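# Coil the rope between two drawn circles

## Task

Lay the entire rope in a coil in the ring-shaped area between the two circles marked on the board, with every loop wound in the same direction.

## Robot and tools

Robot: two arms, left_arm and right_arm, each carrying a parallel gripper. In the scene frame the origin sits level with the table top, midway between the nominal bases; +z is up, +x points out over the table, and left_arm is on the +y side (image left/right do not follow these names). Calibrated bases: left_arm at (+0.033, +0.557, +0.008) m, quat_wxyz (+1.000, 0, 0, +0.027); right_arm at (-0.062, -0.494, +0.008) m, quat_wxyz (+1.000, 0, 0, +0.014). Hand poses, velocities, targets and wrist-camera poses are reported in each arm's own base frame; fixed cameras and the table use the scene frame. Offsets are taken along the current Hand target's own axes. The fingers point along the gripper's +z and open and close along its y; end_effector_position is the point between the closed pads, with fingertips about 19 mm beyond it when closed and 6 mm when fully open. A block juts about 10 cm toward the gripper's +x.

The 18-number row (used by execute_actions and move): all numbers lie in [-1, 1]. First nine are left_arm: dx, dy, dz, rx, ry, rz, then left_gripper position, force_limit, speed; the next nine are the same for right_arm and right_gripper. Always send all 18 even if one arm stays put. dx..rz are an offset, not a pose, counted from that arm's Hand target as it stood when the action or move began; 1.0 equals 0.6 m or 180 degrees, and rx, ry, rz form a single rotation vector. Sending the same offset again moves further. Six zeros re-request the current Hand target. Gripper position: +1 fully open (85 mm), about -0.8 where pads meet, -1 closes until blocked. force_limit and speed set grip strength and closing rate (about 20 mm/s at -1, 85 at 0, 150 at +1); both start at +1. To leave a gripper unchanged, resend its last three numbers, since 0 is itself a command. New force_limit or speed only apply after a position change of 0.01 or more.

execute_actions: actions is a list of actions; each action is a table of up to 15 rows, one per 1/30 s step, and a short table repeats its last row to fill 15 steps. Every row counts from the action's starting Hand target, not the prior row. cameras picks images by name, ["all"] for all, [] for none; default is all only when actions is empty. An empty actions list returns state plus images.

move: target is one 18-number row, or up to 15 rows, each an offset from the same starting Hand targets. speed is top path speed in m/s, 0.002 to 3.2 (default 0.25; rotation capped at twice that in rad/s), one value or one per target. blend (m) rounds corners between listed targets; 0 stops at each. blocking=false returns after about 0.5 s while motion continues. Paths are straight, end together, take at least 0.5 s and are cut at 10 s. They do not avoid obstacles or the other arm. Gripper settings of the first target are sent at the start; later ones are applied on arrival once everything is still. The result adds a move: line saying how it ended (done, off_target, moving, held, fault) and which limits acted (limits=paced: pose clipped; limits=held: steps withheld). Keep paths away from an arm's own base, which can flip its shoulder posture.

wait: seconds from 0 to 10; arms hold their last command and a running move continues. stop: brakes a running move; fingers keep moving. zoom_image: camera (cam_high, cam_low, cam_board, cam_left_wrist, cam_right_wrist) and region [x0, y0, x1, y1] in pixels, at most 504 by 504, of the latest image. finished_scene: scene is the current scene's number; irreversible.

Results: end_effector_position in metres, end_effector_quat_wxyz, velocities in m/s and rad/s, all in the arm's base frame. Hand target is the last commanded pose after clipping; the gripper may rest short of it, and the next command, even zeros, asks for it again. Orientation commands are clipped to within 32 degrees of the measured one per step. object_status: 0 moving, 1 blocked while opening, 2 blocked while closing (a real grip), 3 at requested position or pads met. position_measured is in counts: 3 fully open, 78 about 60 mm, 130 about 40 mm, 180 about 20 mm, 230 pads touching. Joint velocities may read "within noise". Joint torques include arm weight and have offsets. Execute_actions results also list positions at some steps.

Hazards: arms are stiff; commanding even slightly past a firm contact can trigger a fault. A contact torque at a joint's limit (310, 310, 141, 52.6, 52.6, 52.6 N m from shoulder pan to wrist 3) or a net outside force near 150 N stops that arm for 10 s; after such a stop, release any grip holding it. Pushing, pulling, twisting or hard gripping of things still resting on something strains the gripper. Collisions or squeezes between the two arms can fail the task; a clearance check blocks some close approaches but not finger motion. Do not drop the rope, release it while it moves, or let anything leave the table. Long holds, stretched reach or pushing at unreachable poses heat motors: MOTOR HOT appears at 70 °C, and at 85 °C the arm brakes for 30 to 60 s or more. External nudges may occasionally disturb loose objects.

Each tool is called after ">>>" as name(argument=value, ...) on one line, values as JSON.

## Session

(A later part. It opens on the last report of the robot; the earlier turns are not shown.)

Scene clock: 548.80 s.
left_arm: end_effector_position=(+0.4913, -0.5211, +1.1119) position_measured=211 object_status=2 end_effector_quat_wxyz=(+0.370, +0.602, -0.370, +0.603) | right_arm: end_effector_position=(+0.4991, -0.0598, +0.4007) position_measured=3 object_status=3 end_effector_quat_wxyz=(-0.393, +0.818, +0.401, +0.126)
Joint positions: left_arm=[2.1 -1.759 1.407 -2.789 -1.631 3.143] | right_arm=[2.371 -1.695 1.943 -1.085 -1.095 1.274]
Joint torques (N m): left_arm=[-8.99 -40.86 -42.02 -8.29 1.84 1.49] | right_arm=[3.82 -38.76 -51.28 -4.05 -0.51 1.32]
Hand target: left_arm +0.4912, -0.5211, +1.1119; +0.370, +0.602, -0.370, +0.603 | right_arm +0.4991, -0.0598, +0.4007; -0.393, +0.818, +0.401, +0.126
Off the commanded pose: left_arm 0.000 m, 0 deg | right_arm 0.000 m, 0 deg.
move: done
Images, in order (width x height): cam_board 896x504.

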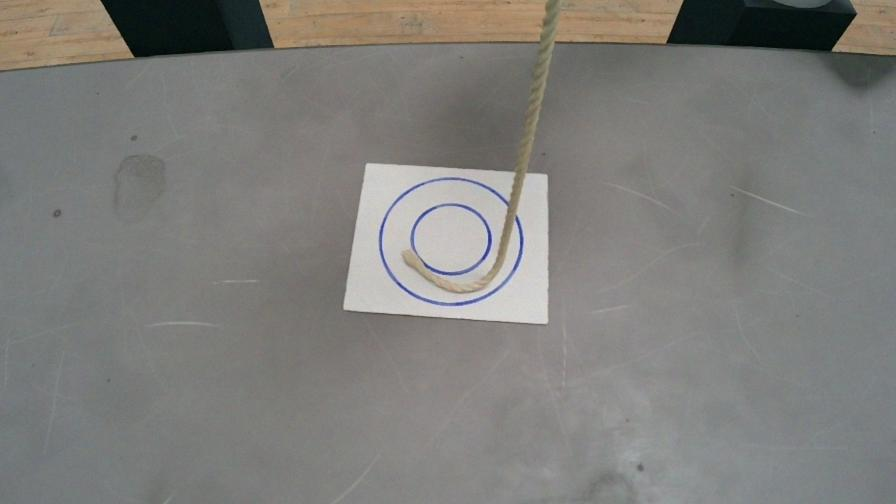

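>>> move(target=[[0.0305,-0.0127,0.0381,0,0,0,-1,-1,-1,0,0,0,0,0,0,1,1,1],[0.061,-0.0112,0.0783,0,0,0,-1,-1,-1,0,0,0,0,0,0,1,1,1],[0.0915,0.0064,0.112,0,0,0,-1,-1,-1,0,0,0,0,0,0,1,1,1],[0.061,-0.0084,0.0747,0,0,0,-1,-1,-1,0,0,0,0,0,0,1,1,1],[0.0305,-0.0099,0.0346,0,0,0,-1,-1,-1,0,0,0,0,0,0,1,1,1],[0,0.0028,-0.0035,0,0,0,-1,-1,-1,0,0,0,0,0,0,1,1,1],[-0.0305,0.0276,-0.035,0,0,0,-1,-1,-1,0,0,0,0,0,0,1,1,1],[-0.061,0.0617,-0.0562,0,0,0,-1,-1,-1,0,0,0,0,0,0,1,1,1]], speed=0.04, blend=[0.008,0.008,0,0.008,0.008,0.008,0.008,0], cameras=["cam_board"])

>>> zoom_image(camera="cam_board", region=[340, 120, 580, 340])

Scene clock: 647.63 s.
left_arm: end_effector_position=(+0.4431, -0.5077, +1.0753) position_measured=211 object_status=2 end_effector_quat_wxyz=(+0.370, +0.602, -0.370, +0.603) | right_arm: end_effector_position=(+0.4991, -0.0598, +0.4007) position_measured=3 object_status=3 end_effector_quat_wxyz=(-0.393, +0.818, +0.401, +0.126)
Joint positions: left_arm=[2.008 -1.857 1.547 -2.831 -1.538 3.143] | right_arm=[2.371 -1.695 1.943 -1.085 -1.095 1.274]
Joint torques (N m): left_arm=[-14.19 -30.76 -41.58 -8.74 1.71 1.11] | right_arm=[5.95 -38.66 -50.76 -4.14 -0.19 1.29]
Hand target: left_arm +0.4430, -0.5077, +1.0753; +0.370, +0.602, -0.370, +0.603 | right_arm +0.4991, -0.0598, +0.4007; -0.393, +0.818, +0.401, +0.126
Off the commanded pose: left_arm 0.000 m, 0 deg | right_arm 0.000 m, 0 deg.
move: done
Images, in order (width x height): cam_board 896x504.

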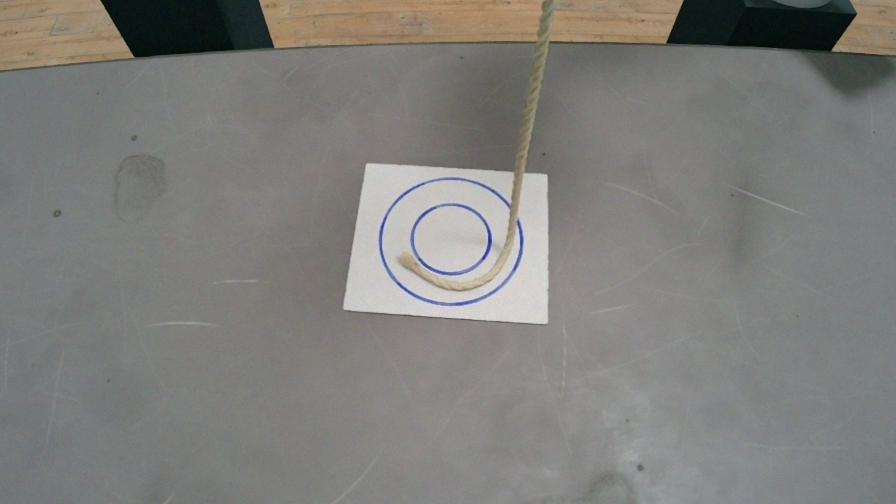

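Scaled by 2.100.

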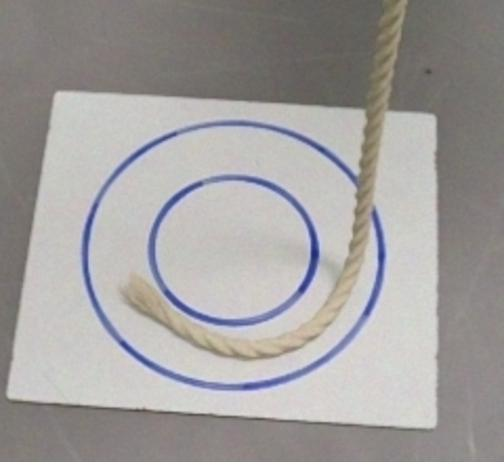

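>>> move(target=[[0.0305,-0.0341,0.0212,0,0,0,-1,-1,-1,0,0,0,0,0,0,1,1,1],[0.061,-0.0589,0.0527,0,0,0,-1,-1,-1,0,0,0,0,0,0,1,1,1],[0.0915,-0.0715,0.0908,0,0,0,-1,-1,-1,0,0,0,0,0,0,1,1,1],[0.122,-0.0701,0.1309,0,0,0,-1,-1,-1,0,0,0,0,0,0,1,1,1],[0.1625,-0.0559,0.1531,0,0,0,-1,-1,-1,0,0,0,0,0,0,1,1,1],[0.132,-0.0653,0.1197,0,0,0,-1,-1,-1,0,0,0,0,0,0,1,1,1],[0.1015,-0.0623,0.0851,0,0,0,-1,-1,-1,0,0,0,0,0,0,1,1,1],[0.071,-0.0479,0.0534,0,0,0,-1,-1,-1,0,0,0,0,0,0,1,1,1],[0.0405,-0.0234,0.0287,0,0,0,-1,-1,-1,0,0,0,0,0,0,1,1,1],[0.01,0.0078,0.0138,0,0,0,-1,-1,-1,0,0,0,0,0,0,1,1,1],[-0.0205,0.0425,0.0105,0,0,0,-1,-1,-1,0,0,0,0,0,0,1,1,1]], speed=[0.06,0.06,0.06,0.06,0.05,0.04,0.04,0.04,0.04,0.04,0.04], blend=[0.008,0.008,0.008,0.008,0,0.008,0.008,0.008,0.008,0.008,0], cameras=["cam_board"])

>>> zoom_image(camera="cam_board", region=[340, 120, 580, 340])

Scene clock: 723.60 s.
left_arm: end_effector_position=(+0.4232, -0.5248, +1.0630) position_measured=211 object_status=2 end_effector_quat_wxyz=(+0.370, +0.602, -0.370, +0.603) | right_arm: end_effector_position=(+0.4991, -0.0598, +0.4007) position_measured=3 object_status=3 end_effector_quat_wxyz=(-0.393, +0.818, +0.401, +0.126)
Joint positions: left_arm=[1.94 -1.869 1.578 -2.85 -1.47 3.143] | right_arm=[2.371 -1.695 1.943 -1.085 -1.095 1.274]
Joint torques (N m): left_arm=[-9.1 -33.44 -41.77 -8.17 2.07 -0.27] | right_arm=[3.38 -37.9 -50.81 -3.73 -0.43 1.01]
Hand target: left_arm +0.4231, -0.5249, +1.0629; +0.370, +0.602, -0.370, +0.603 | right_arm +0.4991, -0.0598, +0.4007; -0.393, +0.818, +0.401, +0.126
Off the commanded pose: left_arm 0.000 m, 0 deg | right_arm 0.000 m, 0 deg.
move: done
Images, in order (width x height): cam_board 896x504.

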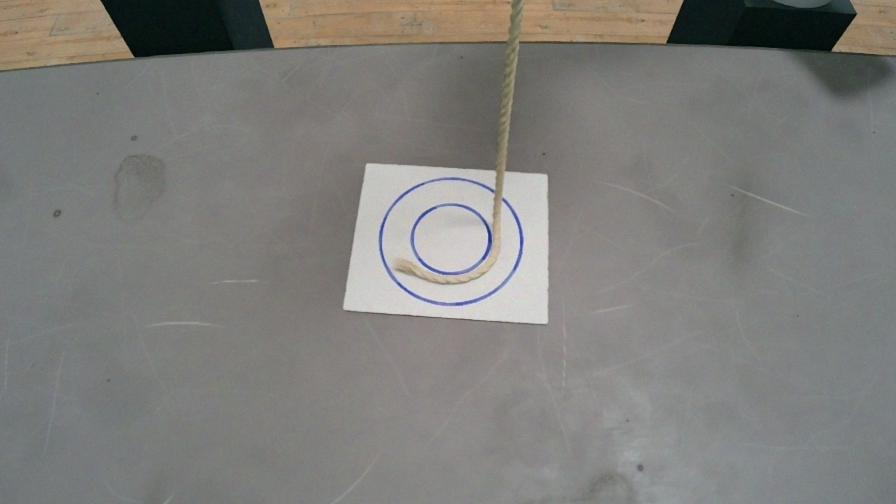

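Scaled by 2.100.

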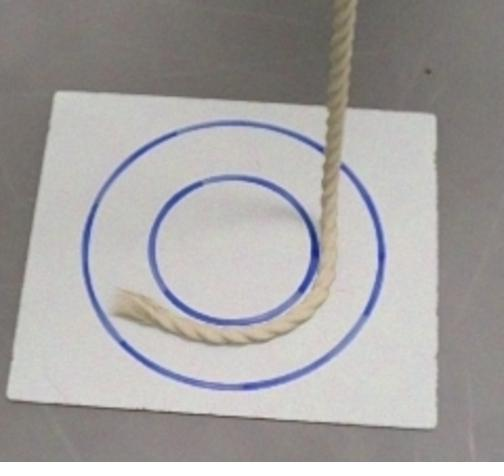

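>>> move(target=[[-0.0305,0.0316,0.006,0,0,0,-1,-1,-1,0,0,0,0,0,0,1,1,1],[-0.061,0.0602,0.0259,0,0,0,-1,-1,-1,0,0,0,0,0,0,1,1,1],[-0.0915,0.0803,0.0541,0,0,0,-1,-1,-1,0,0,0,0,0,0,1,1,1],[-0.122,0.0896,0.0876,0,0,0,-1,-1,-1,0,0,0,0,0,0,1,1,1]], speed=0.04, blend=[0.008,0.008,0.008,0], cameras=["cam_board"])

>>> zoom_image(camera="cam_board", region=[340, 120, 580, 340])

Scene clock: 761.20 s.
left_arm: end_effector_position=(+0.3990, -0.5959, +0.9898) position_measured=211 object_status=2 end_effector_quat_wxyz=(+0.370, +0.602, -0.370, +0.603) | right_arm: end_effector_position=(+0.4991, -0.0598, +0.4007) position_measured=3 object_status=3 end_effector_quat_wxyz=(-0.393, +0.818, +0.401, +0.126)
Joint positions: left_arm=[1.824 -1.832 1.683 -2.992 -1.354 3.143] | right_arm=[2.371 -1.695 1.943 -1.085 -1.095 1.274]
Joint torques (N m): left_arm=[-11.15 -12.87 -44.06 -7.97 1.71 -0.4] | right_arm=[3.92 -39.93 -50.95 -3.84 -0.31 0.76]
Hand target: left_arm +0.3990, -0.5960, +0.9897; +0.370, +0.602, -0.370, +0.603 | right_arm +0.4991, -0.0598, +0.4007; -0.393, +0.818, +0.401, +0.126
Off the commanded pose: left_arm 0.000 m, 0 deg | right_arm 0.000 m, 0 deg.
move: done
Images, in order (width x height): cam_board 896x504.

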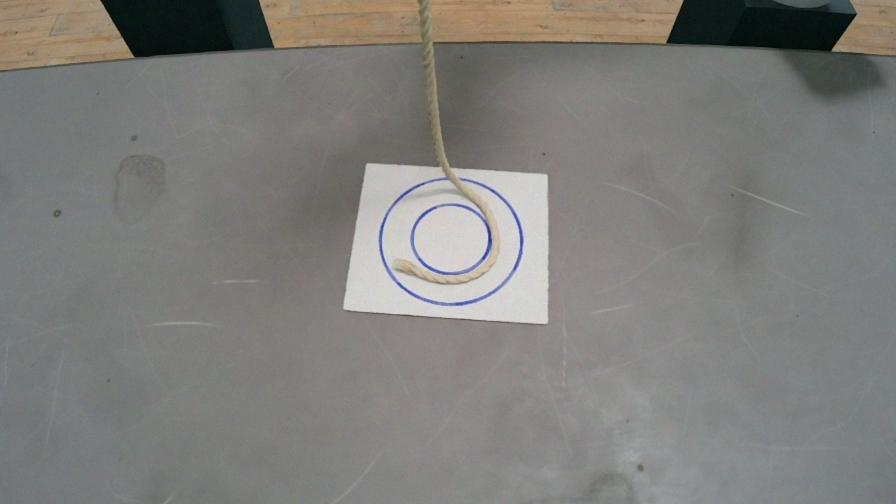

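Scaled by 2.100.

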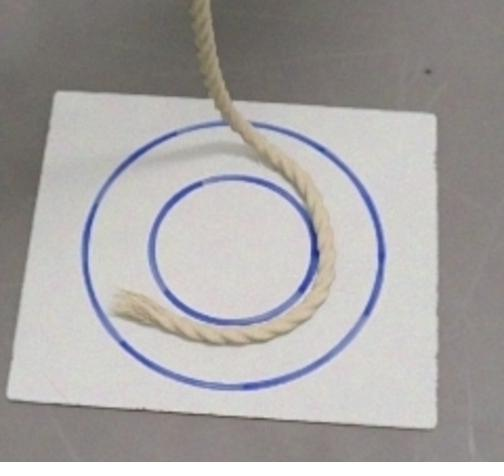

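>>> move(target=[0,0,0,0,0,0,-1,-1,-1,0.3298,0.1983,0.8277,-0.2014,-0.1811,0.02,-1,-1,-1], speed=0.2, cameras=["cam_board","cam_right_wrist"])

Scene clock: 818.47 s.
left_arm: end_effector_position=(+0.3990, -0.5960, +0.9897) position_measured=211 object_status=2 end_effector_quat_wxyz=(+0.370, +0.602, -0.370, +0.603) | right_arm: end_effector_position=(+0.6631, +0.3755, +0.1116) position_measured=230 object_status=0 end_effector_quat_wxyz=(+0.000, +0.912, +0.410, +0.000)
Joint positions: left_arm=[1.824 -1.832 1.684 -2.993 -1.354 3.143] | right_arm=[3.422 -1.237 1.977 -2.311 -1.572 2.578]
Joint torques (N m): left_arm=[-10.35 -14.62 -43.51 -8.51 1.62 1.75] | right_arm=[11.02 -83.23 -46.01 -1.93 -1.99 4.09]
Hand target: left_arm +0.3990, -0.5960, +0.9897; +0.370, +0.602, -0.370, +0.603 | right_arm +0.6631, +0.3755, +0.1116; +0.000, +0.912, +0.410, +0.000
Off the commanded pose: left_arm 0.000 m, 0 deg | right_arm 0.000 m, 0 deg.
move: done
camera_calibration:
cam_right_wrist: T_world_to_cam=[[0.74383, -0.668207, -0.0147243, -0.227435], [-0.628527, -0.706813, 0.324606, 0.665609], [-0.227311, -0.232197, -0.945735, 0.468982], [0, 0, 0, 1]] pos_world=[0.694131, 0.427384, 0.224123]
Images, in order (width x height): cam_board 896x504, cam_right_wrist 896x504.

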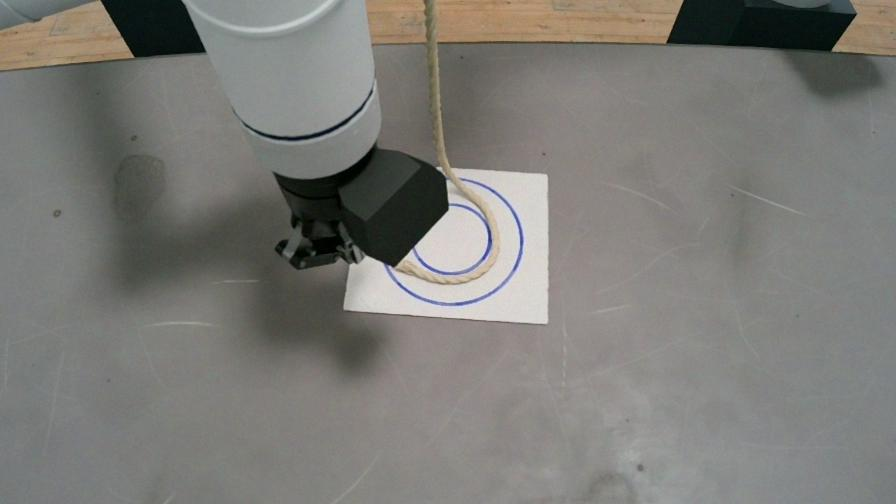

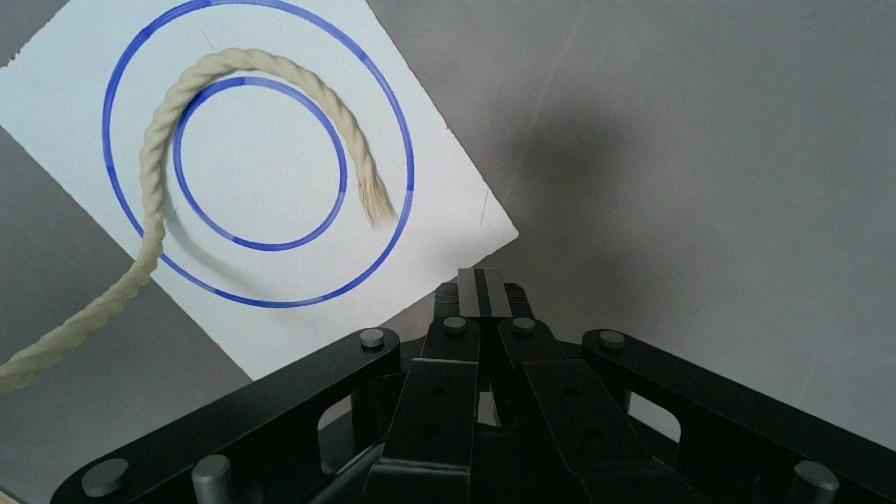

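>>> move(target=[[0,0,0,0,0,0,-1,-1,-1,0.0133,-0.055,0,0,0,0,-1,-1,-1],[0,0,0,0,0,0,-1,-1,-1,0.0133,-0.055,0.1535,0,0,0,-1,-1,-1],[0,0,0,0,0,0,-1,-1,-1,0.0133,-0.073,0.1535,0,0,0,-1,-1,-1]], speed=[0.1,0.07,0.03], blend=[0.005,0,0], cameras=["cam_right_wrist"])

Scene clock: 855.10 s.
left_arm: end_effector_position=(+0.3990, -0.5960, +0.9897) position_measured=211 object_status=2 end_effector_quat_wxyz=(+0.370, +0.602, -0.370, +0.603) | right_arm: end_effector_position=(+0.6359, +0.4104, +0.0195) position_measured=230 object_status=3 end_effector_quat_wxyz=(+0.000, +0.912, +0.410, +0.000)
Joint positions: left_arm=[1.824 -1.832 1.684 -2.993 -1.354 3.143] | right_arm=[3.478 -1.123 2.031 -2.48 -1.572 2.634]
Joint torques (N m): left_arm=[-10.63 -13.29 -43.03 -8.36 1.53 1.64] | right_arm=[11.49 -142.87 -20.05 -7.23 -0.6 3.9]
Hand target: left_arm +0.3990, -0.5960, +0.9897; +0.370, +0.602, -0.370, +0.603 | right_arm +0.6357, +0.4105, +0.0195; +0.000, +0.912, +0.410, +0.000
Off the commanded pose: left_arm 0.000 m, 0 deg | right_arm 0.000 m, 0 deg.
move: done
camera_calibration:
cam_right_wrist: T_world_to_cam=[[0.74383, -0.668207, -0.0147243, -0.185232], [-0.628527, -0.706813, 0.324606, 0.702976], [-0.227311, -0.232197, -0.945735, 0.38366], [0, 0, 0, 1]] pos_world=[0.666831, 0.462184, 0.131923]
Images, in order (width x height): cam_right_wrist 896x504.

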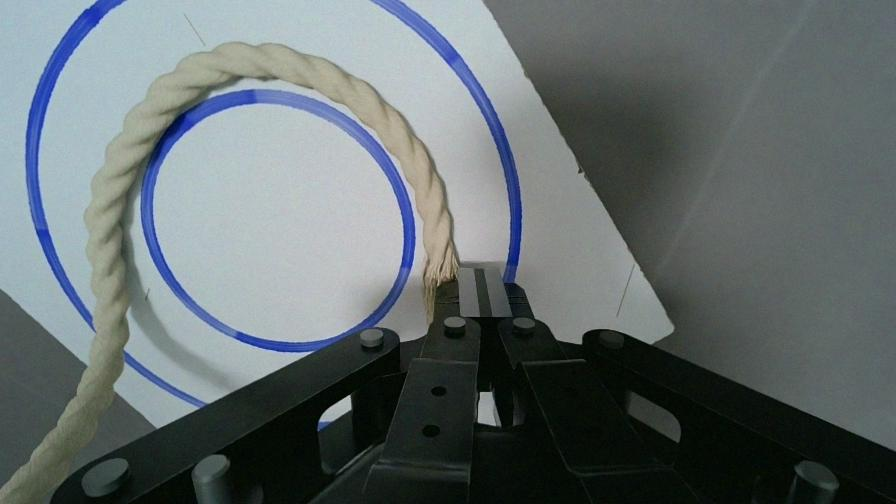

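>>> move(target=[[0,0,0,0,0,0,-1,-1,-1,0,0.025,0,0,0,0,-1,-1,-1],[-0.0305,-0.0029,0.0346,0,0,0,-1,-1,-1,0,0.05,-0.2,0,0,0,-1,-1,-1],[-0.061,-0.0174,0.0662,0,0,0,-1,-1,-1,-0.255,0.26,-0.35,0,0,0,-1,-1,-1],[-0.0915,-0.0418,0.0909,0,0,0,-1,-1,-1,-0.255,0.26,-0.35,0,0,0,-1,-1,-1],[-0.122,-0.073,0.1059,0,0,0,-1,-1,-1,-0.255,0.26,-0.35,0,0,0,-1,-1,-1]], speed=[0.04,0.08,0.12,0.04,0.04], blend=[0,0.008,0.008,0.008,0], cameras=["cam_board"])

>>> zoom_image(camera="cam_board", region=[340, 120, 580, 340])

Scene clock: 889.00 s.
left_arm: end_effector_position=(+0.4668, -0.6328, +0.9166) position_measured=211 object_status=2 end_effector_quat_wxyz=(+0.370, +0.602, -0.370, +0.603) | right_arm: end_effector_position=(+0.6505, +0.1926, +0.2296) position_measured=230 object_status=3 end_effector_quat_wxyz=(+0.000, +0.912, +0.410, +0.000)
Joint positions: left_arm=[1.943 -1.714 1.72 -3.147 -1.474 3.143] | right_arm=[3.165 -1.489 2.04 -2.122 -1.572 2.321]
Joint torques (N m): left_arm=[6.34 -21.41 -44.15 -9.05 -1.31 1.64] | right_arm=[-5.66 -108.03 -30.97 -2.09 3.29 -2.74]
Hand target: left_arm +0.4669, -0.6328, +0.9165; +0.370, +0.602, -0.370, +0.603 | right_arm +0.6505, +0.1926, +0.2296; +0.000, +0.912, +0.410, +0.000
Off the commanded pose: left_arm 0.000 m, 0 deg | right_arm 0.000 m, 0 deg.
move: done
Images, in order (width x height): cam_board 896x504.

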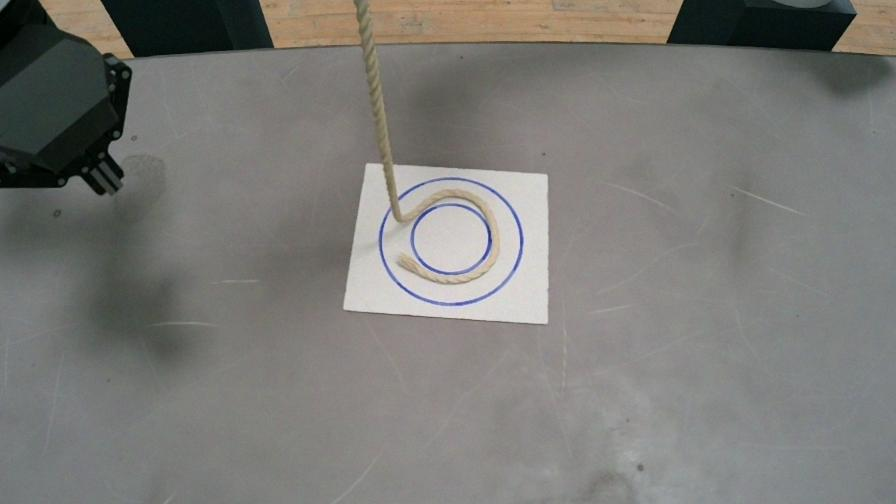

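Scaled by 2.100.

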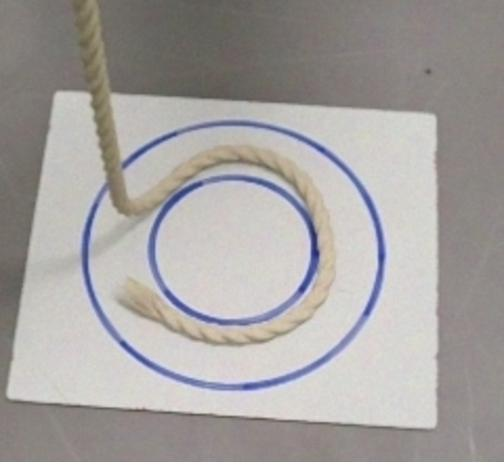

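>>> move(target=[[-0.0305,-0.0336,0.0042,0,0,0,-1,-1,-1,0,0,0,0,0,0,-1,-1,-1],[-0.0613,-0.068,-0.0048,0,0,0,-1,-1,-1,0,0,0,0,0,0,-1,-1,-1],[-0.0922,-0.0964,-0.023,0,0,0,-1,-1,-1,0,0,0,0,0,0,-1,-1,-1]], speed=0.04, blend=[0.008,0.008,0], cameras=["cam_board"])

>>> zoom_image(camera="cam_board", region=[340, 120, 580, 340])

Scene clock: 928.67 s.
left_arm: end_effector_position=(+0.5122, -0.5944, +0.8614) position_measured=211 object_status=2 end_effector_quat_wxyz=(+0.370, +0.602, -0.370, +0.603) end_effector_velocity=(+0.001, +0.001, -0.001) end_effector_angular_velocity=(-0.002, -0.001, +0.001) | right_arm: end_effector_position=(+0.6505, +0.1926, +0.2296) position_measured=230 object_status=3 end_effector_quat_wxyz=(+0.000, +0.912, +0.410, +0.000)
Joint positions: left_arm=[2.062 -1.701 1.805 -3.246 -1.592 3.143] | right_arm=[3.165 -1.489 2.04 -2.122 -1.572 2.321]
Joint velocities: left_arm=[0.002 0.001 0.002 -0.005 -0.001 0] | right_arm=[within noise]
Joint torques (N m): left_arm=[10.9 -46.62 -43.04 -8.43 -0.84 1.78] | right_arm=[-5.53 -107.63 -29.77 -1.9 3.28 -2.45]
Hand target: left_arm +0.5123, -0.5943, +0.8613; +0.370, +0.602, -0.370, +0.603 | right_arm +0.6505, +0.1926, +0.2296; +0.000, +0.912, +0.410, +0.000
Off the commanded pose: left_arm 0.000 m, 0 deg | right_arm 0.000 m, 0 deg.
move: done
Images, in order (width x height): cam_board 896x504.

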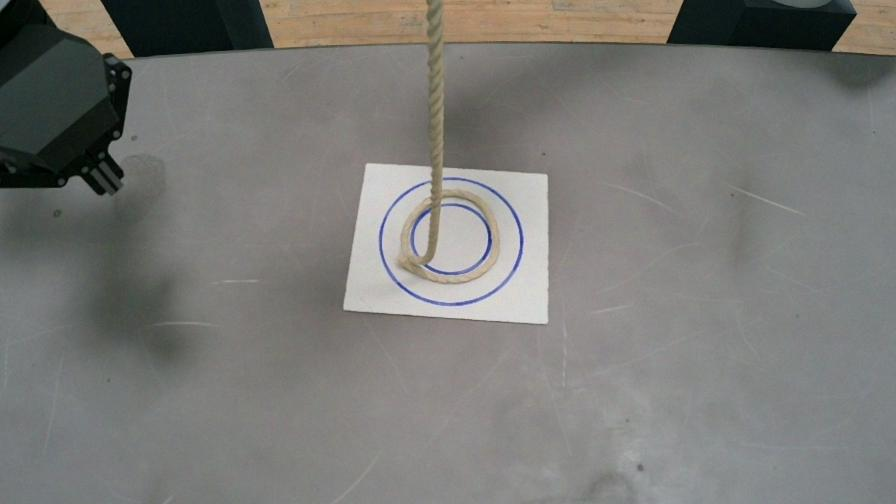

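Scaled by 2.100.

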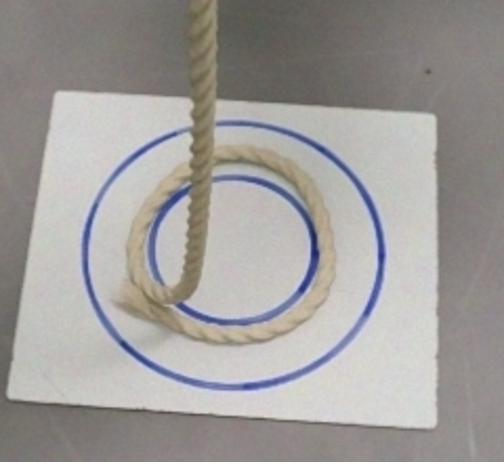

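>>> move(target=[[-0.0312,-0.0434,-0.0048,0,0,0,-1,-1,-1,0,0,0,0,0,0,-1,-1,-1],[-0.0653,-0.0639,-0.0413,0,0,0,-1,-1,-1,0,0,0,0,0,0,-1,-1,-1],[-0.102,-0.057,-0.086,0,0,0,-1,-1,-1,0,0,0,0,0,0,-1,-1,-1]], speed=0.04, blend=[0.008,0.008,0], cameras=["cam_board"])

>>> zoom_image(camera="cam_board", region=[340, 120, 580, 340])

Scene clock: 953.73 s.
left_arm: end_effector_position=(+0.5195, -0.5328, +0.8002) position_measured=211 object_status=2 end_effector_quat_wxyz=(+0.370, +0.602, -0.370, +0.603) | right_arm: end_effector_position=(+0.6505, +0.1926, +0.2296) position_measured=230 object_status=3 end_effector_quat_wxyz=(+0.000, +0.912, +0.410, +0.000)
Joint positions: left_arm=[2.141 -1.744 1.95 -3.347 -1.672 3.143] | right_arm=[3.165 -1.489 2.04 -2.122 -1.572 2.321]
Joint torques (N m): left_arm=[-9.79 -46.48 -43.41 -8.17 1.58 1.69] | right_arm=[-6.37 -110.09 -30.38 -2.5 3.69 -1.78]
Hand target: left_arm +0.5195, -0.5328, +0.8001; +0.370, +0.602, -0.370, +0.603 | right_arm +0.6505, +0.1926, +0.2296; +0.000, +0.912, +0.410, +0.000
Off the commanded pose: left_arm 0.000 m, 0 deg | right_arm 0.000 m, 0 deg.
move: done
Images, in order (width x height): cam_board 896x504.

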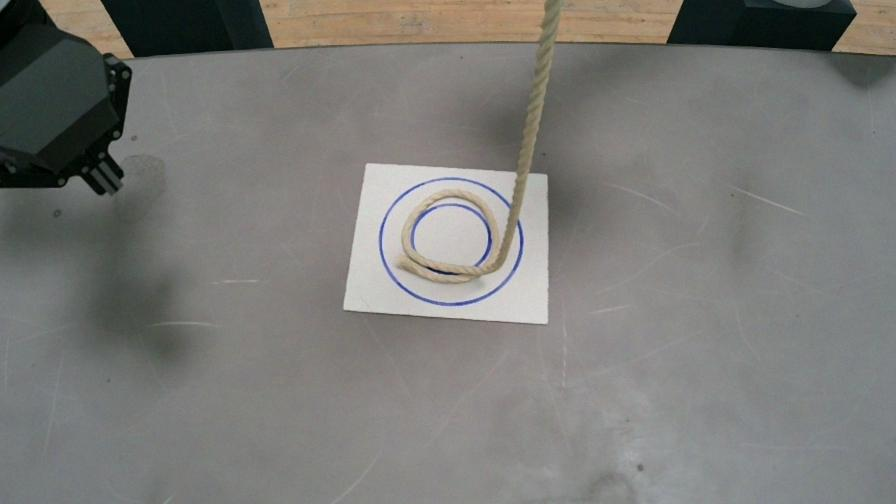

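Scaled by 2.100.

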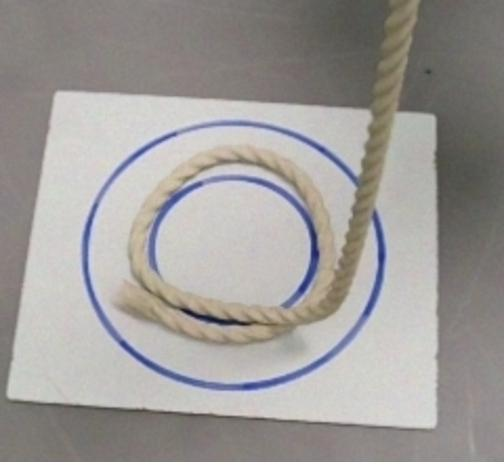

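>>> move(target=[[0.0367,-0.0069,0.0448,0,0,0,-1,-1,-1,0,0,0,0,0,0,-1,-1,-1],[0.0708,0.0136,0.0812,0,0,0,-1,-1,-1,0,0,0,0,0,0,-1,-1,-1],[0.102,0.057,0.086,0,0,0,-1,-1,-1,0,0,0,0,0,0,-1,-1,-1],[0.1328,0.0854,0.1043,0,0,0,-1,-1,-1,0,0,0,0,0,0,-1,-1,-1],[0.1637,0.1199,0.1133,0,0,0,-1,-1,-1,0,0,0,0,0,0,-1,-1,-1],[0.1345,0.0915,0.1308,0,0,0,-1,-1,-1,0,0,0,0,0,0,-1,-1,-1],[0.1,0.0548,0.1206,0,0,0,-1,-1,-1,0,0,0,0,0,0,-1,-1,-1],[0.0634,0.0211,0.0962,0,0,0,-1,-1,-1,0,0,0,0,0,0,-1,-1,-1],[0.0259,0.0061,0.0489,0,0,0,-1,-1,-1,0,0,0,0,0,0,-1,-1,-1]], speed=[0.06,0.06,0.06,0.06,0.06,0.04,0.04,0.04,0.04], blend=[0.008,0.008,0.008,0.008,0,0.008,0.008,0.008,0], cameras=["cam_board"])

>>> zoom_image(camera="cam_board", region=[340, 120, 580, 340])

Scene clock: 988.27 s.
left_arm: end_effector_position=(+0.5295, -0.5607, +0.8157) position_measured=211 object_status=2 end_effector_quat_wxyz=(+0.370, +0.602, -0.370, +0.603) | right_arm: end_effector_position=(+0.6505, +0.1926, +0.2296) position_measured=230 object_status=3 end_effector_quat_wxyz=(+0.000, +0.912, +0.410, +0.000)
Joint positions: left_arm=[2.127 -1.705 1.889 -3.326 -1.658 3.143] | right_arm=[3.165 -1.489 2.04 -2.122 -1.572 2.321]
Joint torques (N m): left_arm=[10.73 -48.11 -43.55 -8.51 -1.47 1.69] | right_arm=[-5.82 -108.83 -29.74 -2.47 3.41 -2.08]
Hand target: left_arm +0.5295, -0.5606, +0.8156; +0.370, +0.602, -0.370, +0.603 | right_arm +0.6505, +0.1926, +0.2296; +0.000, +0.912, +0.410, +0.000
Off the commanded pose: left_arm 0.000 m, 0 deg | right_arm 0.000 m, 0 deg.
move: done
Images, in order (width x height): cam_board 896x504.

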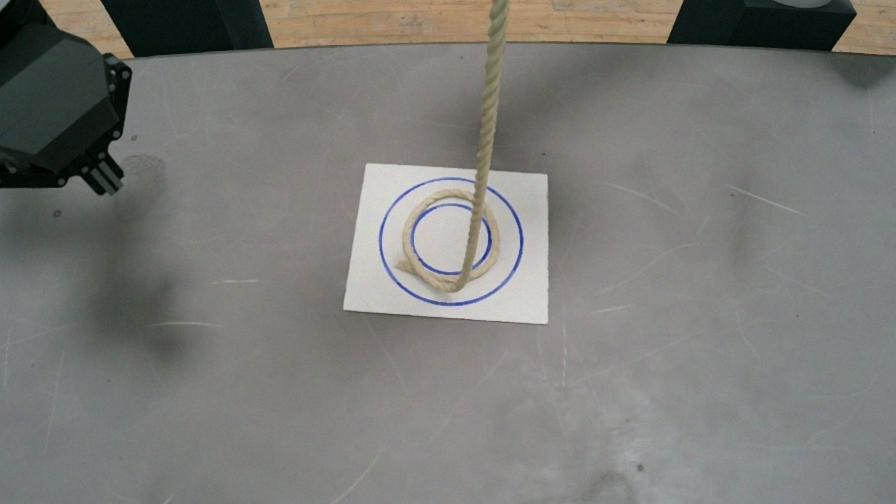

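Scaled by 2.100.

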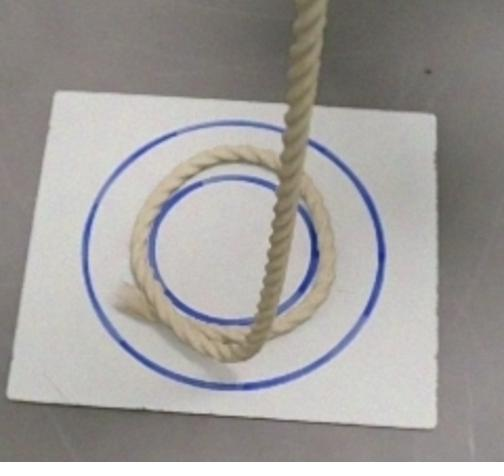

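>>> move(target=[[0.0117,0.0097,-0.0672,0,0,0,-1,-1,-1,0,0,0,0,0,0,-1,-1,-1],[-0.0258,0.027,-0.1033,0,0,0,-1,-1,-1,0,0,0,0,0,0,-1,-1,-1],[-0.0633,0.0556,-0.1314,0,0,0,-1,-1,-1,0,0,0,0,0,0,-1,-1,-1],[-0.1008,0.092,-0.148,0,0,0,-1,-1,-1,0,0,0,0,0,0,-1,-1,-1]], speed=0.04, blend=[0.008,0.008,0.008,0], cameras=["cam_board"])

>>> zoom_image(camera="cam_board", region=[340, 120, 580, 340])

Scene clock: 1018.13 s.
left_arm: end_effector_position=(+0.4402, -0.5064, +0.7552) position_measured=211 object_status=2 end_effector_quat_wxyz=(+0.370, +0.602, -0.370, +0.603) | right_arm: end_effector_position=(+0.6505, +0.1926, +0.2296) position_measured=230 object_status=3 end_effector_quat_wxyz=(+0.000, +0.912, +0.410, +0.000)
Joint positions: left_arm=[2.002 -1.879 2.13 -3.392 -1.533 3.143] | right_arm=[3.165 -1.489 2.04 -2.122 -1.572 2.321]
Joint torques (N m): left_arm=[-3.67 -31.01 -41.97 -8.62 1.59 -0.57] | right_arm=[-5.09 -107.22 -29.62 -2.4 3.7 -2.14]
Hand target: left_arm +0.4401, -0.5064, +0.7551; +0.370, +0.602, -0.370, +0.603 | right_arm +0.6505, +0.1926, +0.2296; +0.000, +0.912, +0.410, +0.000
Off the commanded pose: left_arm 0.000 m, 0 deg | right_arm 0.000 m, 0 deg.
move: done
Images, in order (width x height): cam_board 896x504.

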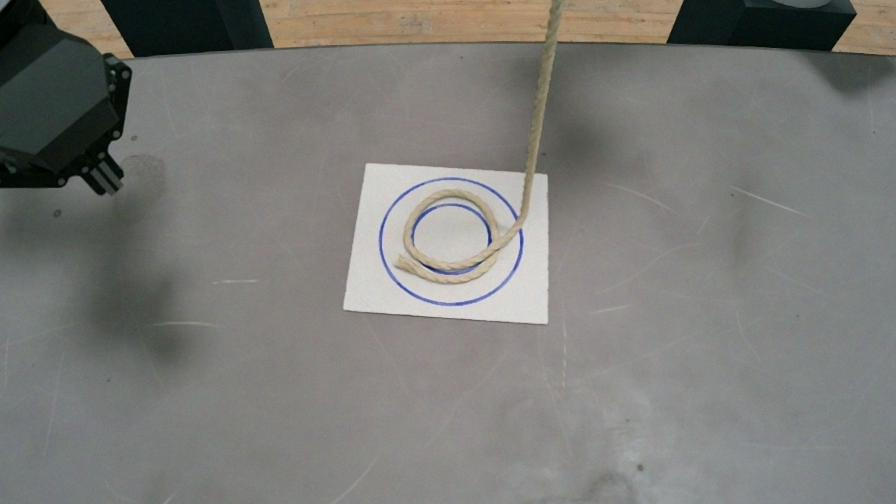

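Scaled by 2.100.

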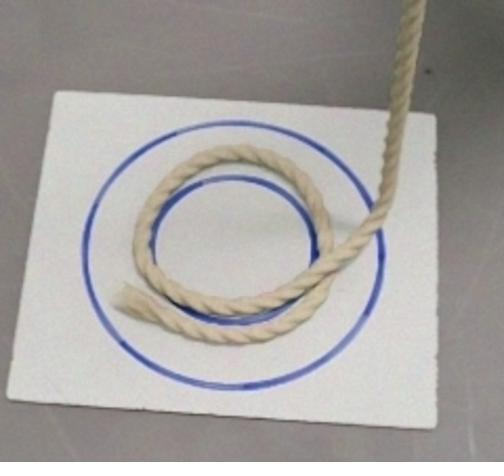

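>>> move(target=[[0.045,-0.0364,0.0166,0,0,0,-1,-1,-1,0,0,0,0,0,0,-1,-1,-1],[0.0867,-0.0651,0.0447,0,0,0,-1,-1,-1,0,0,0,0,0,0,-1,-1,-1],[0.125,-0.0823,0.0808,0,0,0,-1,-1,-1,0,0,0,0,0,0,-1,-1,-1],[0.1583,-0.092,0.148,0,0,0,-1,-1,-1,0,0,0,0,0,0,-1,-1,-1],[0.1917,-0.077,0.1953,0,0,0,-1,-1,-1,0,0,0,0,0,0,-1,-1,-1],[0.22,-0.0433,0.2197,0,0,0,-1,-1,-1,0,0,0,0,0,0,-1,-1,-1],[0.245,-0.0066,0.2299,0,0,0,-1,-1,-1,0,0,0,0,0,0,-1,-1,-1],[0.2583,0.0218,0.2124,0,0,0,-1,-1,-1,0,0,0,0,0,0,-1,-1,-1]], speed=0.07, blend=[0.01,0.01,0.01,0.01,0.01,0.01,0.01,0])

>>> move(target=[[-0.03,-0.0233,0.0113,0,0,0,-1,-1,-1,0,0,0,0,0,0,-1,-1,-1],[-0.0617,-0.0597,0.0027,0,0,0,-1,-1,-1,0,0,0,0,0,0,-1,-1,-1],[-0.0955,-0.0928,-0.0217,0,0,0,-1,-1,-1,0,0,0,0,0,0,-1,-1,-1],[-0.1308,-0.1129,-0.0709,0,0,0,-1,-1,-1,0,0,0,0,0,0,-1,-1,-1],[-0.1673,-0.1117,-0.1222,0,0,0,-1,-1,-1,0,0,0,0,0,0,-1,-1,-1]], speed=0.04, blend=[0.008,0.008,0.008,0.008,0], cameras=["cam_board"])

>>> zoom_image(camera="cam_board", region=[340, 120, 580, 340])

Scene clock: 1087.67 s.
left_arm: end_effector_position=(+0.4861, -0.6260, +0.9100) position_measured=211 object_status=2 end_effector_quat_wxyz=(+0.370, +0.602, -0.370, +0.603) | right_arm: end_effector_position=(+0.6505, +0.1926, +0.2296) position_measured=230 object_status=3 end_effector_quat_wxyz=(+0.000, +0.912, +0.410, +0.000)
Joint positions: left_arm=[1.985 -1.7 1.719 -3.16 -1.516 3.143] | right_arm=[3.165 -1.489 2.04 -2.122 -1.572 2.321]
Joint torques (N m): left_arm=[-11.09 -45.69 -43.56 0.25 1.45 0.78] | right_arm=[-5.96 -106.27 -29.66 -2.64 3.89 -1.83]
Hand target: left_arm +0.4860, -0.6260, +0.9101; +0.370, +0.602, -0.370, +0.603 | right_arm +0.6505, +0.1926, +0.2296; +0.000, +0.912, +0.410, +0.000
Off the commanded pose: left_arm 0.000 m, 0 deg | right_arm 0.000 m, 0 deg.
move: done

Scene clock: 1092.07 s.
left_arm: end_effector_position=(+0.5127, -0.5303, +0.8098) position_measured=211 object_status=2 end_effector_quat_wxyz=(+0.370, +0.602, -0.370, +0.603) | right_arm: end_effector_position=(+0.6505, +0.1926, +0.2296) position_measured=230 object_status=3 end_effector_quat_wxyz=(+0.000, +0.912, +0.410, +0.000)
Joint positions: left_arm=[2.131 -1.761 1.946 -3.327 -1.662 3.143] | right_arm=[3.165 -1.489 2.04 -2.122 -1.572 2.321]
Joint torques (N m): left_arm=[6.97 -49.9 -43.8 -8.28 -1.69 1.49] | right_arm=[-7.03 -106.25 -30.66 -2.9 3.32 -1.92]
Hand target: left_arm +0.5127, -0.5303, +0.8098; +0.370, +0.602, -0.370, +0.603 | right_arm +0.6505, +0.1926, +0.2296; +0.000, +0.912, +0.410, +0.000
Off the commanded pose: left_arm 0.000 m, 0 deg | right_arm 0.000 m, 0 deg.
move: done
Images, in order (width x height): cam_board 896x504.

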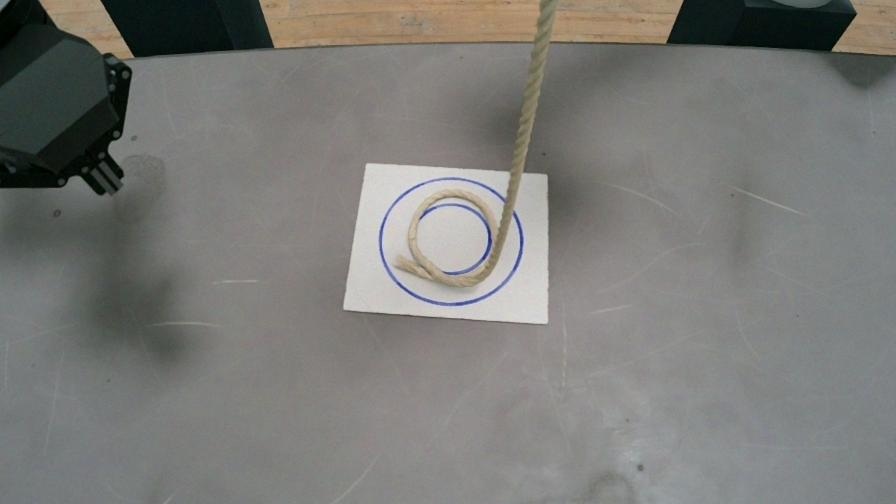

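Scaled by 2.100.

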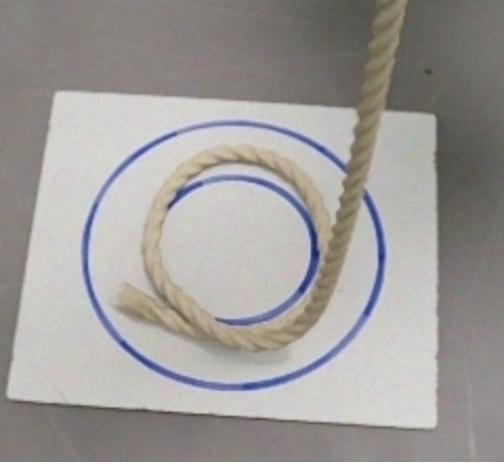

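>>> move(target=[[0.0373,-0.0037,0.0566,0,0,0,-1,-1,-1,0,0,0,0,0,0,-1,-1,-1],[0.0757,0.019,0.1005,0,0,0,-1,-1,-1,0,0,0,0,0,0,-1,-1,-1],[0.1123,0.0521,0.1249,0,0,0,-1,-1,-1,0,0,0,0,0,0,-1,-1,-1],[0.1457,0.0884,0.1335,0,0,0,-1,-1,-1,0,0,0,0,0,0,-1,-1,-1],[0.179,0.1182,0.1334,0,0,0,-1,-1,-1,0,0,0,0,0,0,-1,-1,-1],[0.2073,0.1384,0.123,0,0,0,-1,-1,-1,0,0,0,0,0,0,-1,-1,-1]], speed=0.06, blend=[0.01,0.01,0.01,0.01,0.01,0])

>>> move(target=[[-0.027,-0.0212,0.0066,0,0,0,-1,-1,-1,0,0,0,0,0,0,-1,-1,-1],[-0.0488,-0.0392,0.0082,0,0,0,-1,-1,-1,0,0,0,0,0,0,-1,-1,-1],[-0.07,-0.0494,0.0114,0,0,0,-1,-1,-1,0,0,0,0,0,0,-1,-1,-1],[-0.0983,-0.0696,0.0044,0,0,0,-1,-1,-1,0,0,0,0,0,0,-1,-1,-1],[-0.1322,-0.1048,-0.0136,0,0,0,-1,-1,-1,0,0,0,0,0,0,-1,-1,-1],[-0.1663,-0.1307,-0.0467,0,0,0,-1,-1,-1,0,0,0,0,0,0,-1,-1,-1]], speed=0.04, blend=[0.006,0.006,0.006,0.006,0.006,0], cameras=["cam_board"])

>>> zoom_image(camera="cam_board", region=[340, 120, 580, 340])

Scene clock: 1156.80 s.
left_arm: end_effector_position=(+0.4720, -0.6337, +0.9339) position_measured=211 object_status=2 end_effector_quat_wxyz=(+0.370, +0.602, -0.370, +0.603) | right_arm: end_effector_position=(+0.6505, +0.1926, +0.2296) position_measured=230 object_status=3 end_effector_quat_wxyz=(+0.000, +0.912, +0.410, +0.000)
Joint positions: left_arm=[1.953 -1.707 1.683 -3.117 -1.483 3.143] | right_arm=[3.165 -1.489 2.04 -2.122 -1.572 2.321]
Joint torques (N m): left_arm=[-7.81 -46.19 -57.11 -0.27 2.08 -0.37] | right_arm=[-4.01 -107.07 -30.71 -2.96 3.29 -1.86]
Hand target: left_arm +0.4719, -0.6337, +0.9340; +0.370, +0.602, -0.370, +0.603 | right_arm +0.6505, +0.1926, +0.2296; +0.000, +0.912, +0.410, +0.000
Off the commanded pose: left_arm 0.000 m, 0 deg | right_arm 0.000 m, 0 deg.
move: done

Scene clock: 1160.60 s.
left_arm: end_effector_position=(+0.5292, -0.5733, +0.8344) position_measured=211 object_status=2 end_effector_quat_wxyz=(+0.370, +0.602, -0.370, +0.603) | right_arm: end_effector_position=(+0.6505, +0.1926, +0.2296) position_measured=230 object_status=3 end_effector_quat_wxyz=(+0.000, +0.912, +0.410, +0.000)
Joint positions: left_arm=[2.113 -1.697 1.849 -3.294 -1.644 3.143] | right_arm=[3.165 -1.489 2.04 -2.122 -1.572 2.321]
Joint torques (N m): left_arm=[5.24 -47.86 -44.41 -8.67 -1.15 1.75] | right_arm=[-7.33 -108.54 -29.54 -2.82 3.31 -1.55]
Hand target: left_arm +0.5292, -0.5732, +0.8343; +0.370, +0.602, -0.370, +0.603 | right_arm +0.6505, +0.1926, +0.2296; +0.000, +0.912, +0.410, +0.000
Off the commanded pose: left_arm 0.000 m, 0 deg | right_arm 0.000 m, 0 deg.
move: done
Images, in order (width x height): cam_board 896x504.

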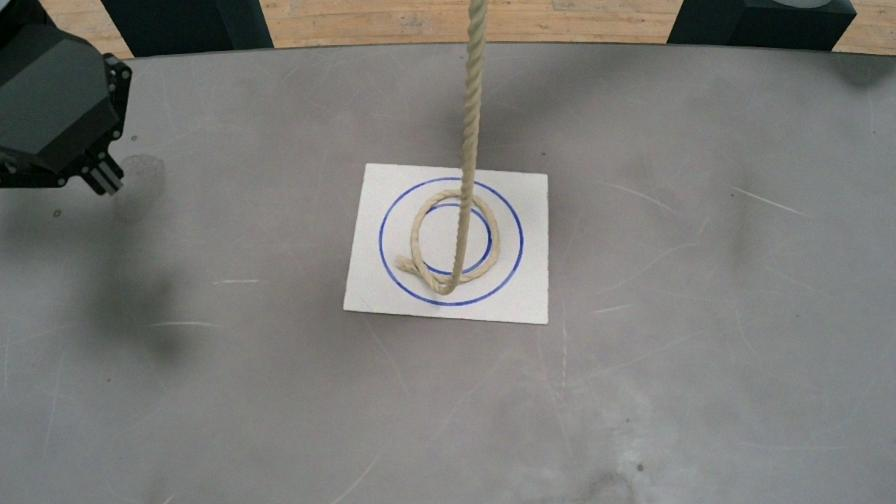

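Scaled by 2.100.

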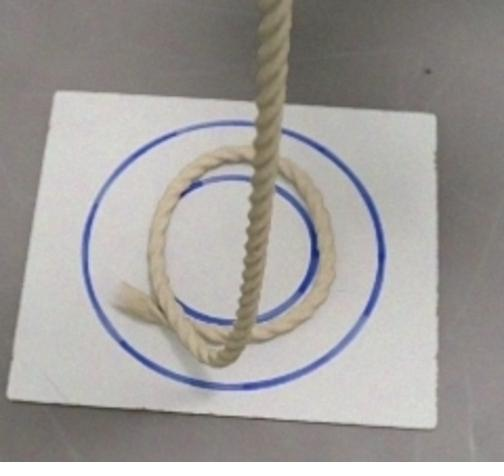

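>>> move(target=[[-0.0367,-0.0117,-0.051,0,0,0,-1,-1,-1,0,0,0,0,0,0,-1,-1,-1],[-0.0683,-0.0039,-0.0954,0,0,0,-1,-1,-1,0,0,0,0,0,0,-1,-1,-1],[-0.0998,0.0202,-0.1321,0,0,0,-1,-1,-1,0,0,0,0,0,0,-1,-1,-1]], speed=0.04, blend=[0.006,0.006,0], cameras=["cam_board"])

>>> zoom_image(camera="cam_board", region=[340, 120, 580, 340])

Scene clock: 1222.00 s.
left_arm: end_effector_position=(+0.4827, -0.5080, +0.7745) position_measured=211 object_status=2 end_effector_quat_wxyz=(+0.370, +0.602, -0.370, +0.603) | right_arm: end_effector_position=(+0.6505, +0.1926, +0.2296) position_measured=230 object_status=3 end_effector_quat_wxyz=(+0.000, +0.912, +0.410, +0.000)
Joint positions: left_arm=[2.098 -1.818 2.053 -3.376 -1.629 3.143] | right_arm=[3.165 -1.489 2.04 -2.122 -1.572 2.321]
Joint torques (N m): left_arm=[-10.1 -37.6 -43.83 -8.24 2.03 1.52] | right_arm=[-5.62 -106.91 -29.88 -2.83 3.22 -1.79]
Hand target: left_arm +0.4826, -0.5080, +0.7745; +0.370, +0.602, -0.370, +0.603 | right_arm +0.6505, +0.1926, +0.2296; +0.000, +0.912, +0.410, +0.000
Off the commanded pose: left_arm 0.000 m, 0 deg | right_arm 0.000 m, 0 deg.
move: done
Images, in order (width x height): cam_board 896x504.

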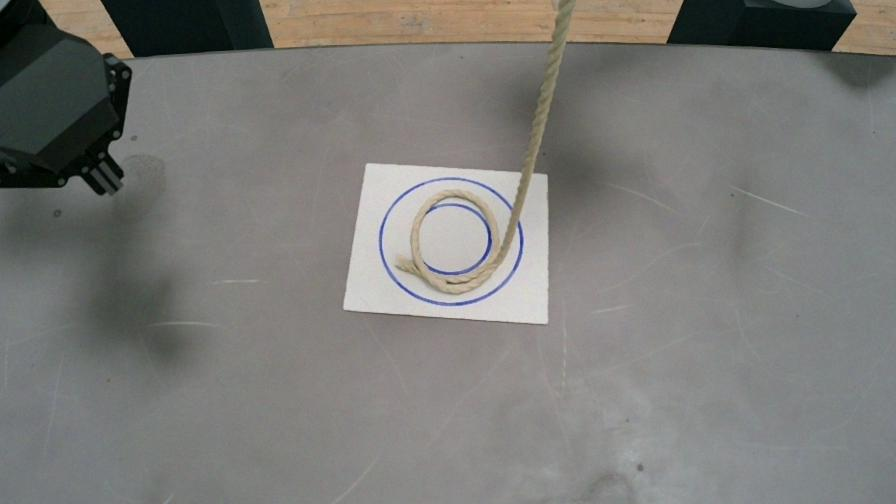

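Scaled by 2.100.

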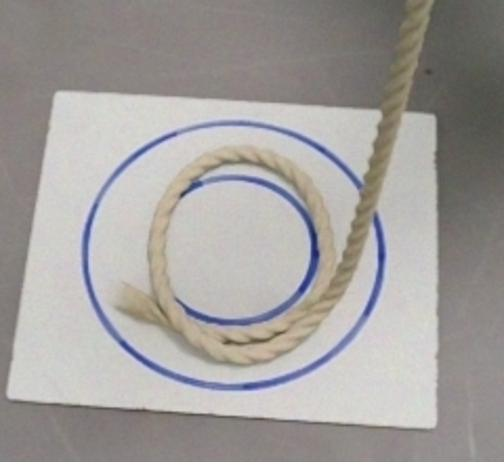

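>>> move(target=[[-0.039,0.0377,-0.0268,0,0,0,-1,-1,-1,0,0,0,0,0,0,-1,-1,-1],[-0.0773,0.0764,-0.0387,0,0,0,-1,-1,-1,0,0,0,0,0,0,-1,-1,-1],[-0.1157,0.117,-0.0366,0,0,0,-1,-1,-1,0,0,0,0,0,0,-1,-1,-1]], speed=0.04, blend=[0.006,0.006,0], cameras=["cam_board"])

>>> zoom_image(camera="cam_board", region=[340, 120, 580, 340])

Scene clock: 1236.10 s.
left_arm: end_effector_position=(+0.4102, -0.5200, +0.7051) position_measured=211 object_status=2 end_effector_quat_wxyz=(+0.370, +0.602, -0.370, +0.603) | right_arm: end_effector_position=(+0.6505, +0.1926, +0.2296) position_measured=230 object_status=3 end_effector_quat_wxyz=(+0.000, +0.912, +0.410, +0.000)
Joint positions: left_arm=[1.911 -1.878 2.221 -3.485 -1.441 3.143] | right_arm=[3.165 -1.489 2.04 -2.122 -1.572 2.321]
Joint torques (N m): left_arm=[-13.72 -17.71 -39.48 -8.15 0.54 -0.49] | right_arm=[-4.24 -106.98 -32.37 -2.97 3.15 -1.42]
Hand target: left_arm +0.4101, -0.5201, +0.7050; +0.370, +0.602, -0.370, +0.603 | right_arm +0.6505, +0.1926, +0.2296; +0.000, +0.912, +0.410, +0.000
Off the commanded pose: left_arm 0.000 m, 0 deg | right_arm 0.000 m, 0 deg.
move: done
Images, in order (width x height): cam_board 896x504.

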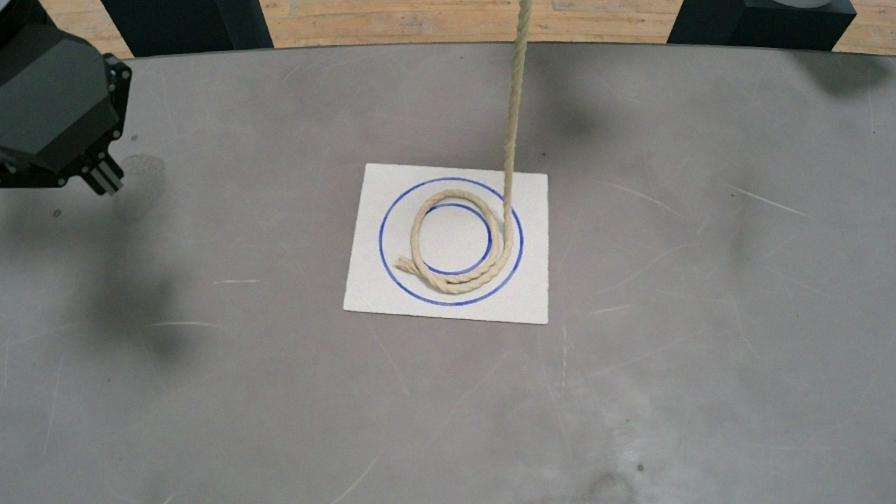

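Scaled by 2.100.

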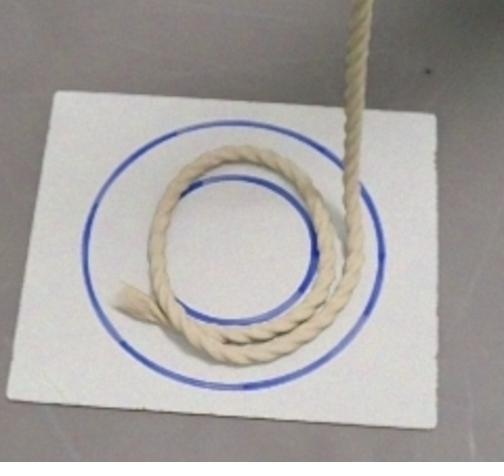

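>>> move(target=[[-0.0383,0.0374,0.0158,0,0,0,-1,-1,-1,0,0,0,0,0,0,-1,-1,-1],[-0.0767,0.0672,0.0434,0,0,0,-1,-1,-1,0,0,0,0,0,0,-1,-1,-1],[-0.1153,0.0861,0.0791,0,0,0,-1,-1,-1,0,0,0,0,0,0,-1,-1,-1]], speed=0.04, blend=[0.006,0.006,0], cameras=["cam_board"])

>>> zoom_image(camera="cam_board", region=[340, 120, 580, 340])

Scene clock: 1264.60 s.
left_arm: end_effector_position=(+0.3856, -0.5857, +0.6358) position_measured=211 object_status=2 end_effector_quat_wxyz=(+0.370, +0.602, -0.370, +0.603) | right_arm: end_effector_position=(+0.6505, +0.1926, +0.2296) position_measured=230 object_status=3 end_effector_quat_wxyz=(+0.000, +0.912, +0.410, +0.000)
Joint positions: left_arm=[1.797 -1.75 2.263 -3.654 -1.328 3.143] | right_arm=[3.165 -1.489 2.04 -2.122 -1.572 2.321]
Joint torques (N m): left_arm=[-10.35 -17.57 -50.24 -8.37 1.32 -0.33] | right_arm=[-5.59 -106.56 -30.55 -2.65 3.47 -1.57]
Hand target: left_arm +0.3856, -0.5857, +0.6357; +0.370, +0.602, -0.370, +0.603 | right_arm +0.6505, +0.1926, +0.2296; +0.000, +0.912, +0.410, +0.000
Off the commanded pose: left_arm 0.000 m, 0 deg | right_arm 0.000 m, 0 deg.
move: done
Images, in order (width x height): cam_board 896x504.

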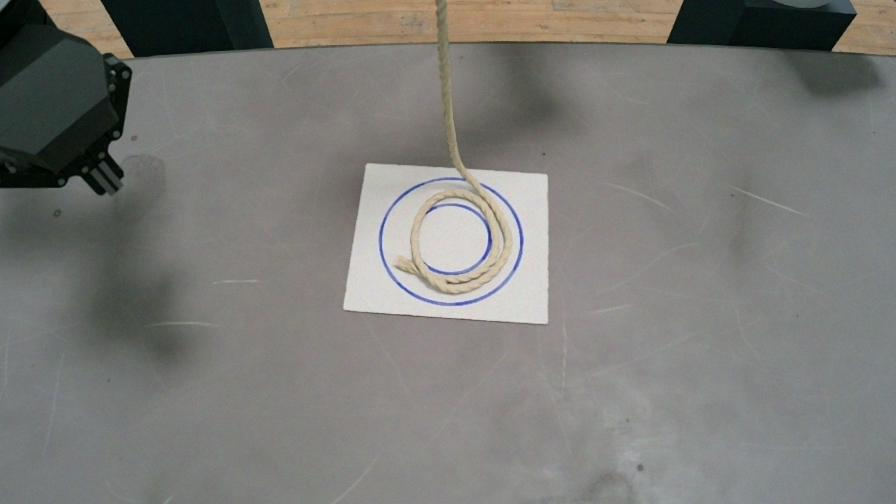

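Scaled by 2.100.

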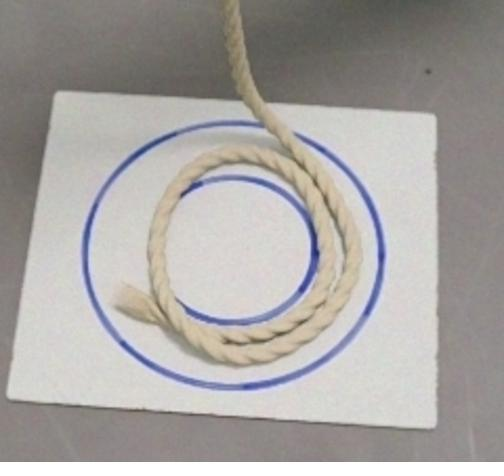

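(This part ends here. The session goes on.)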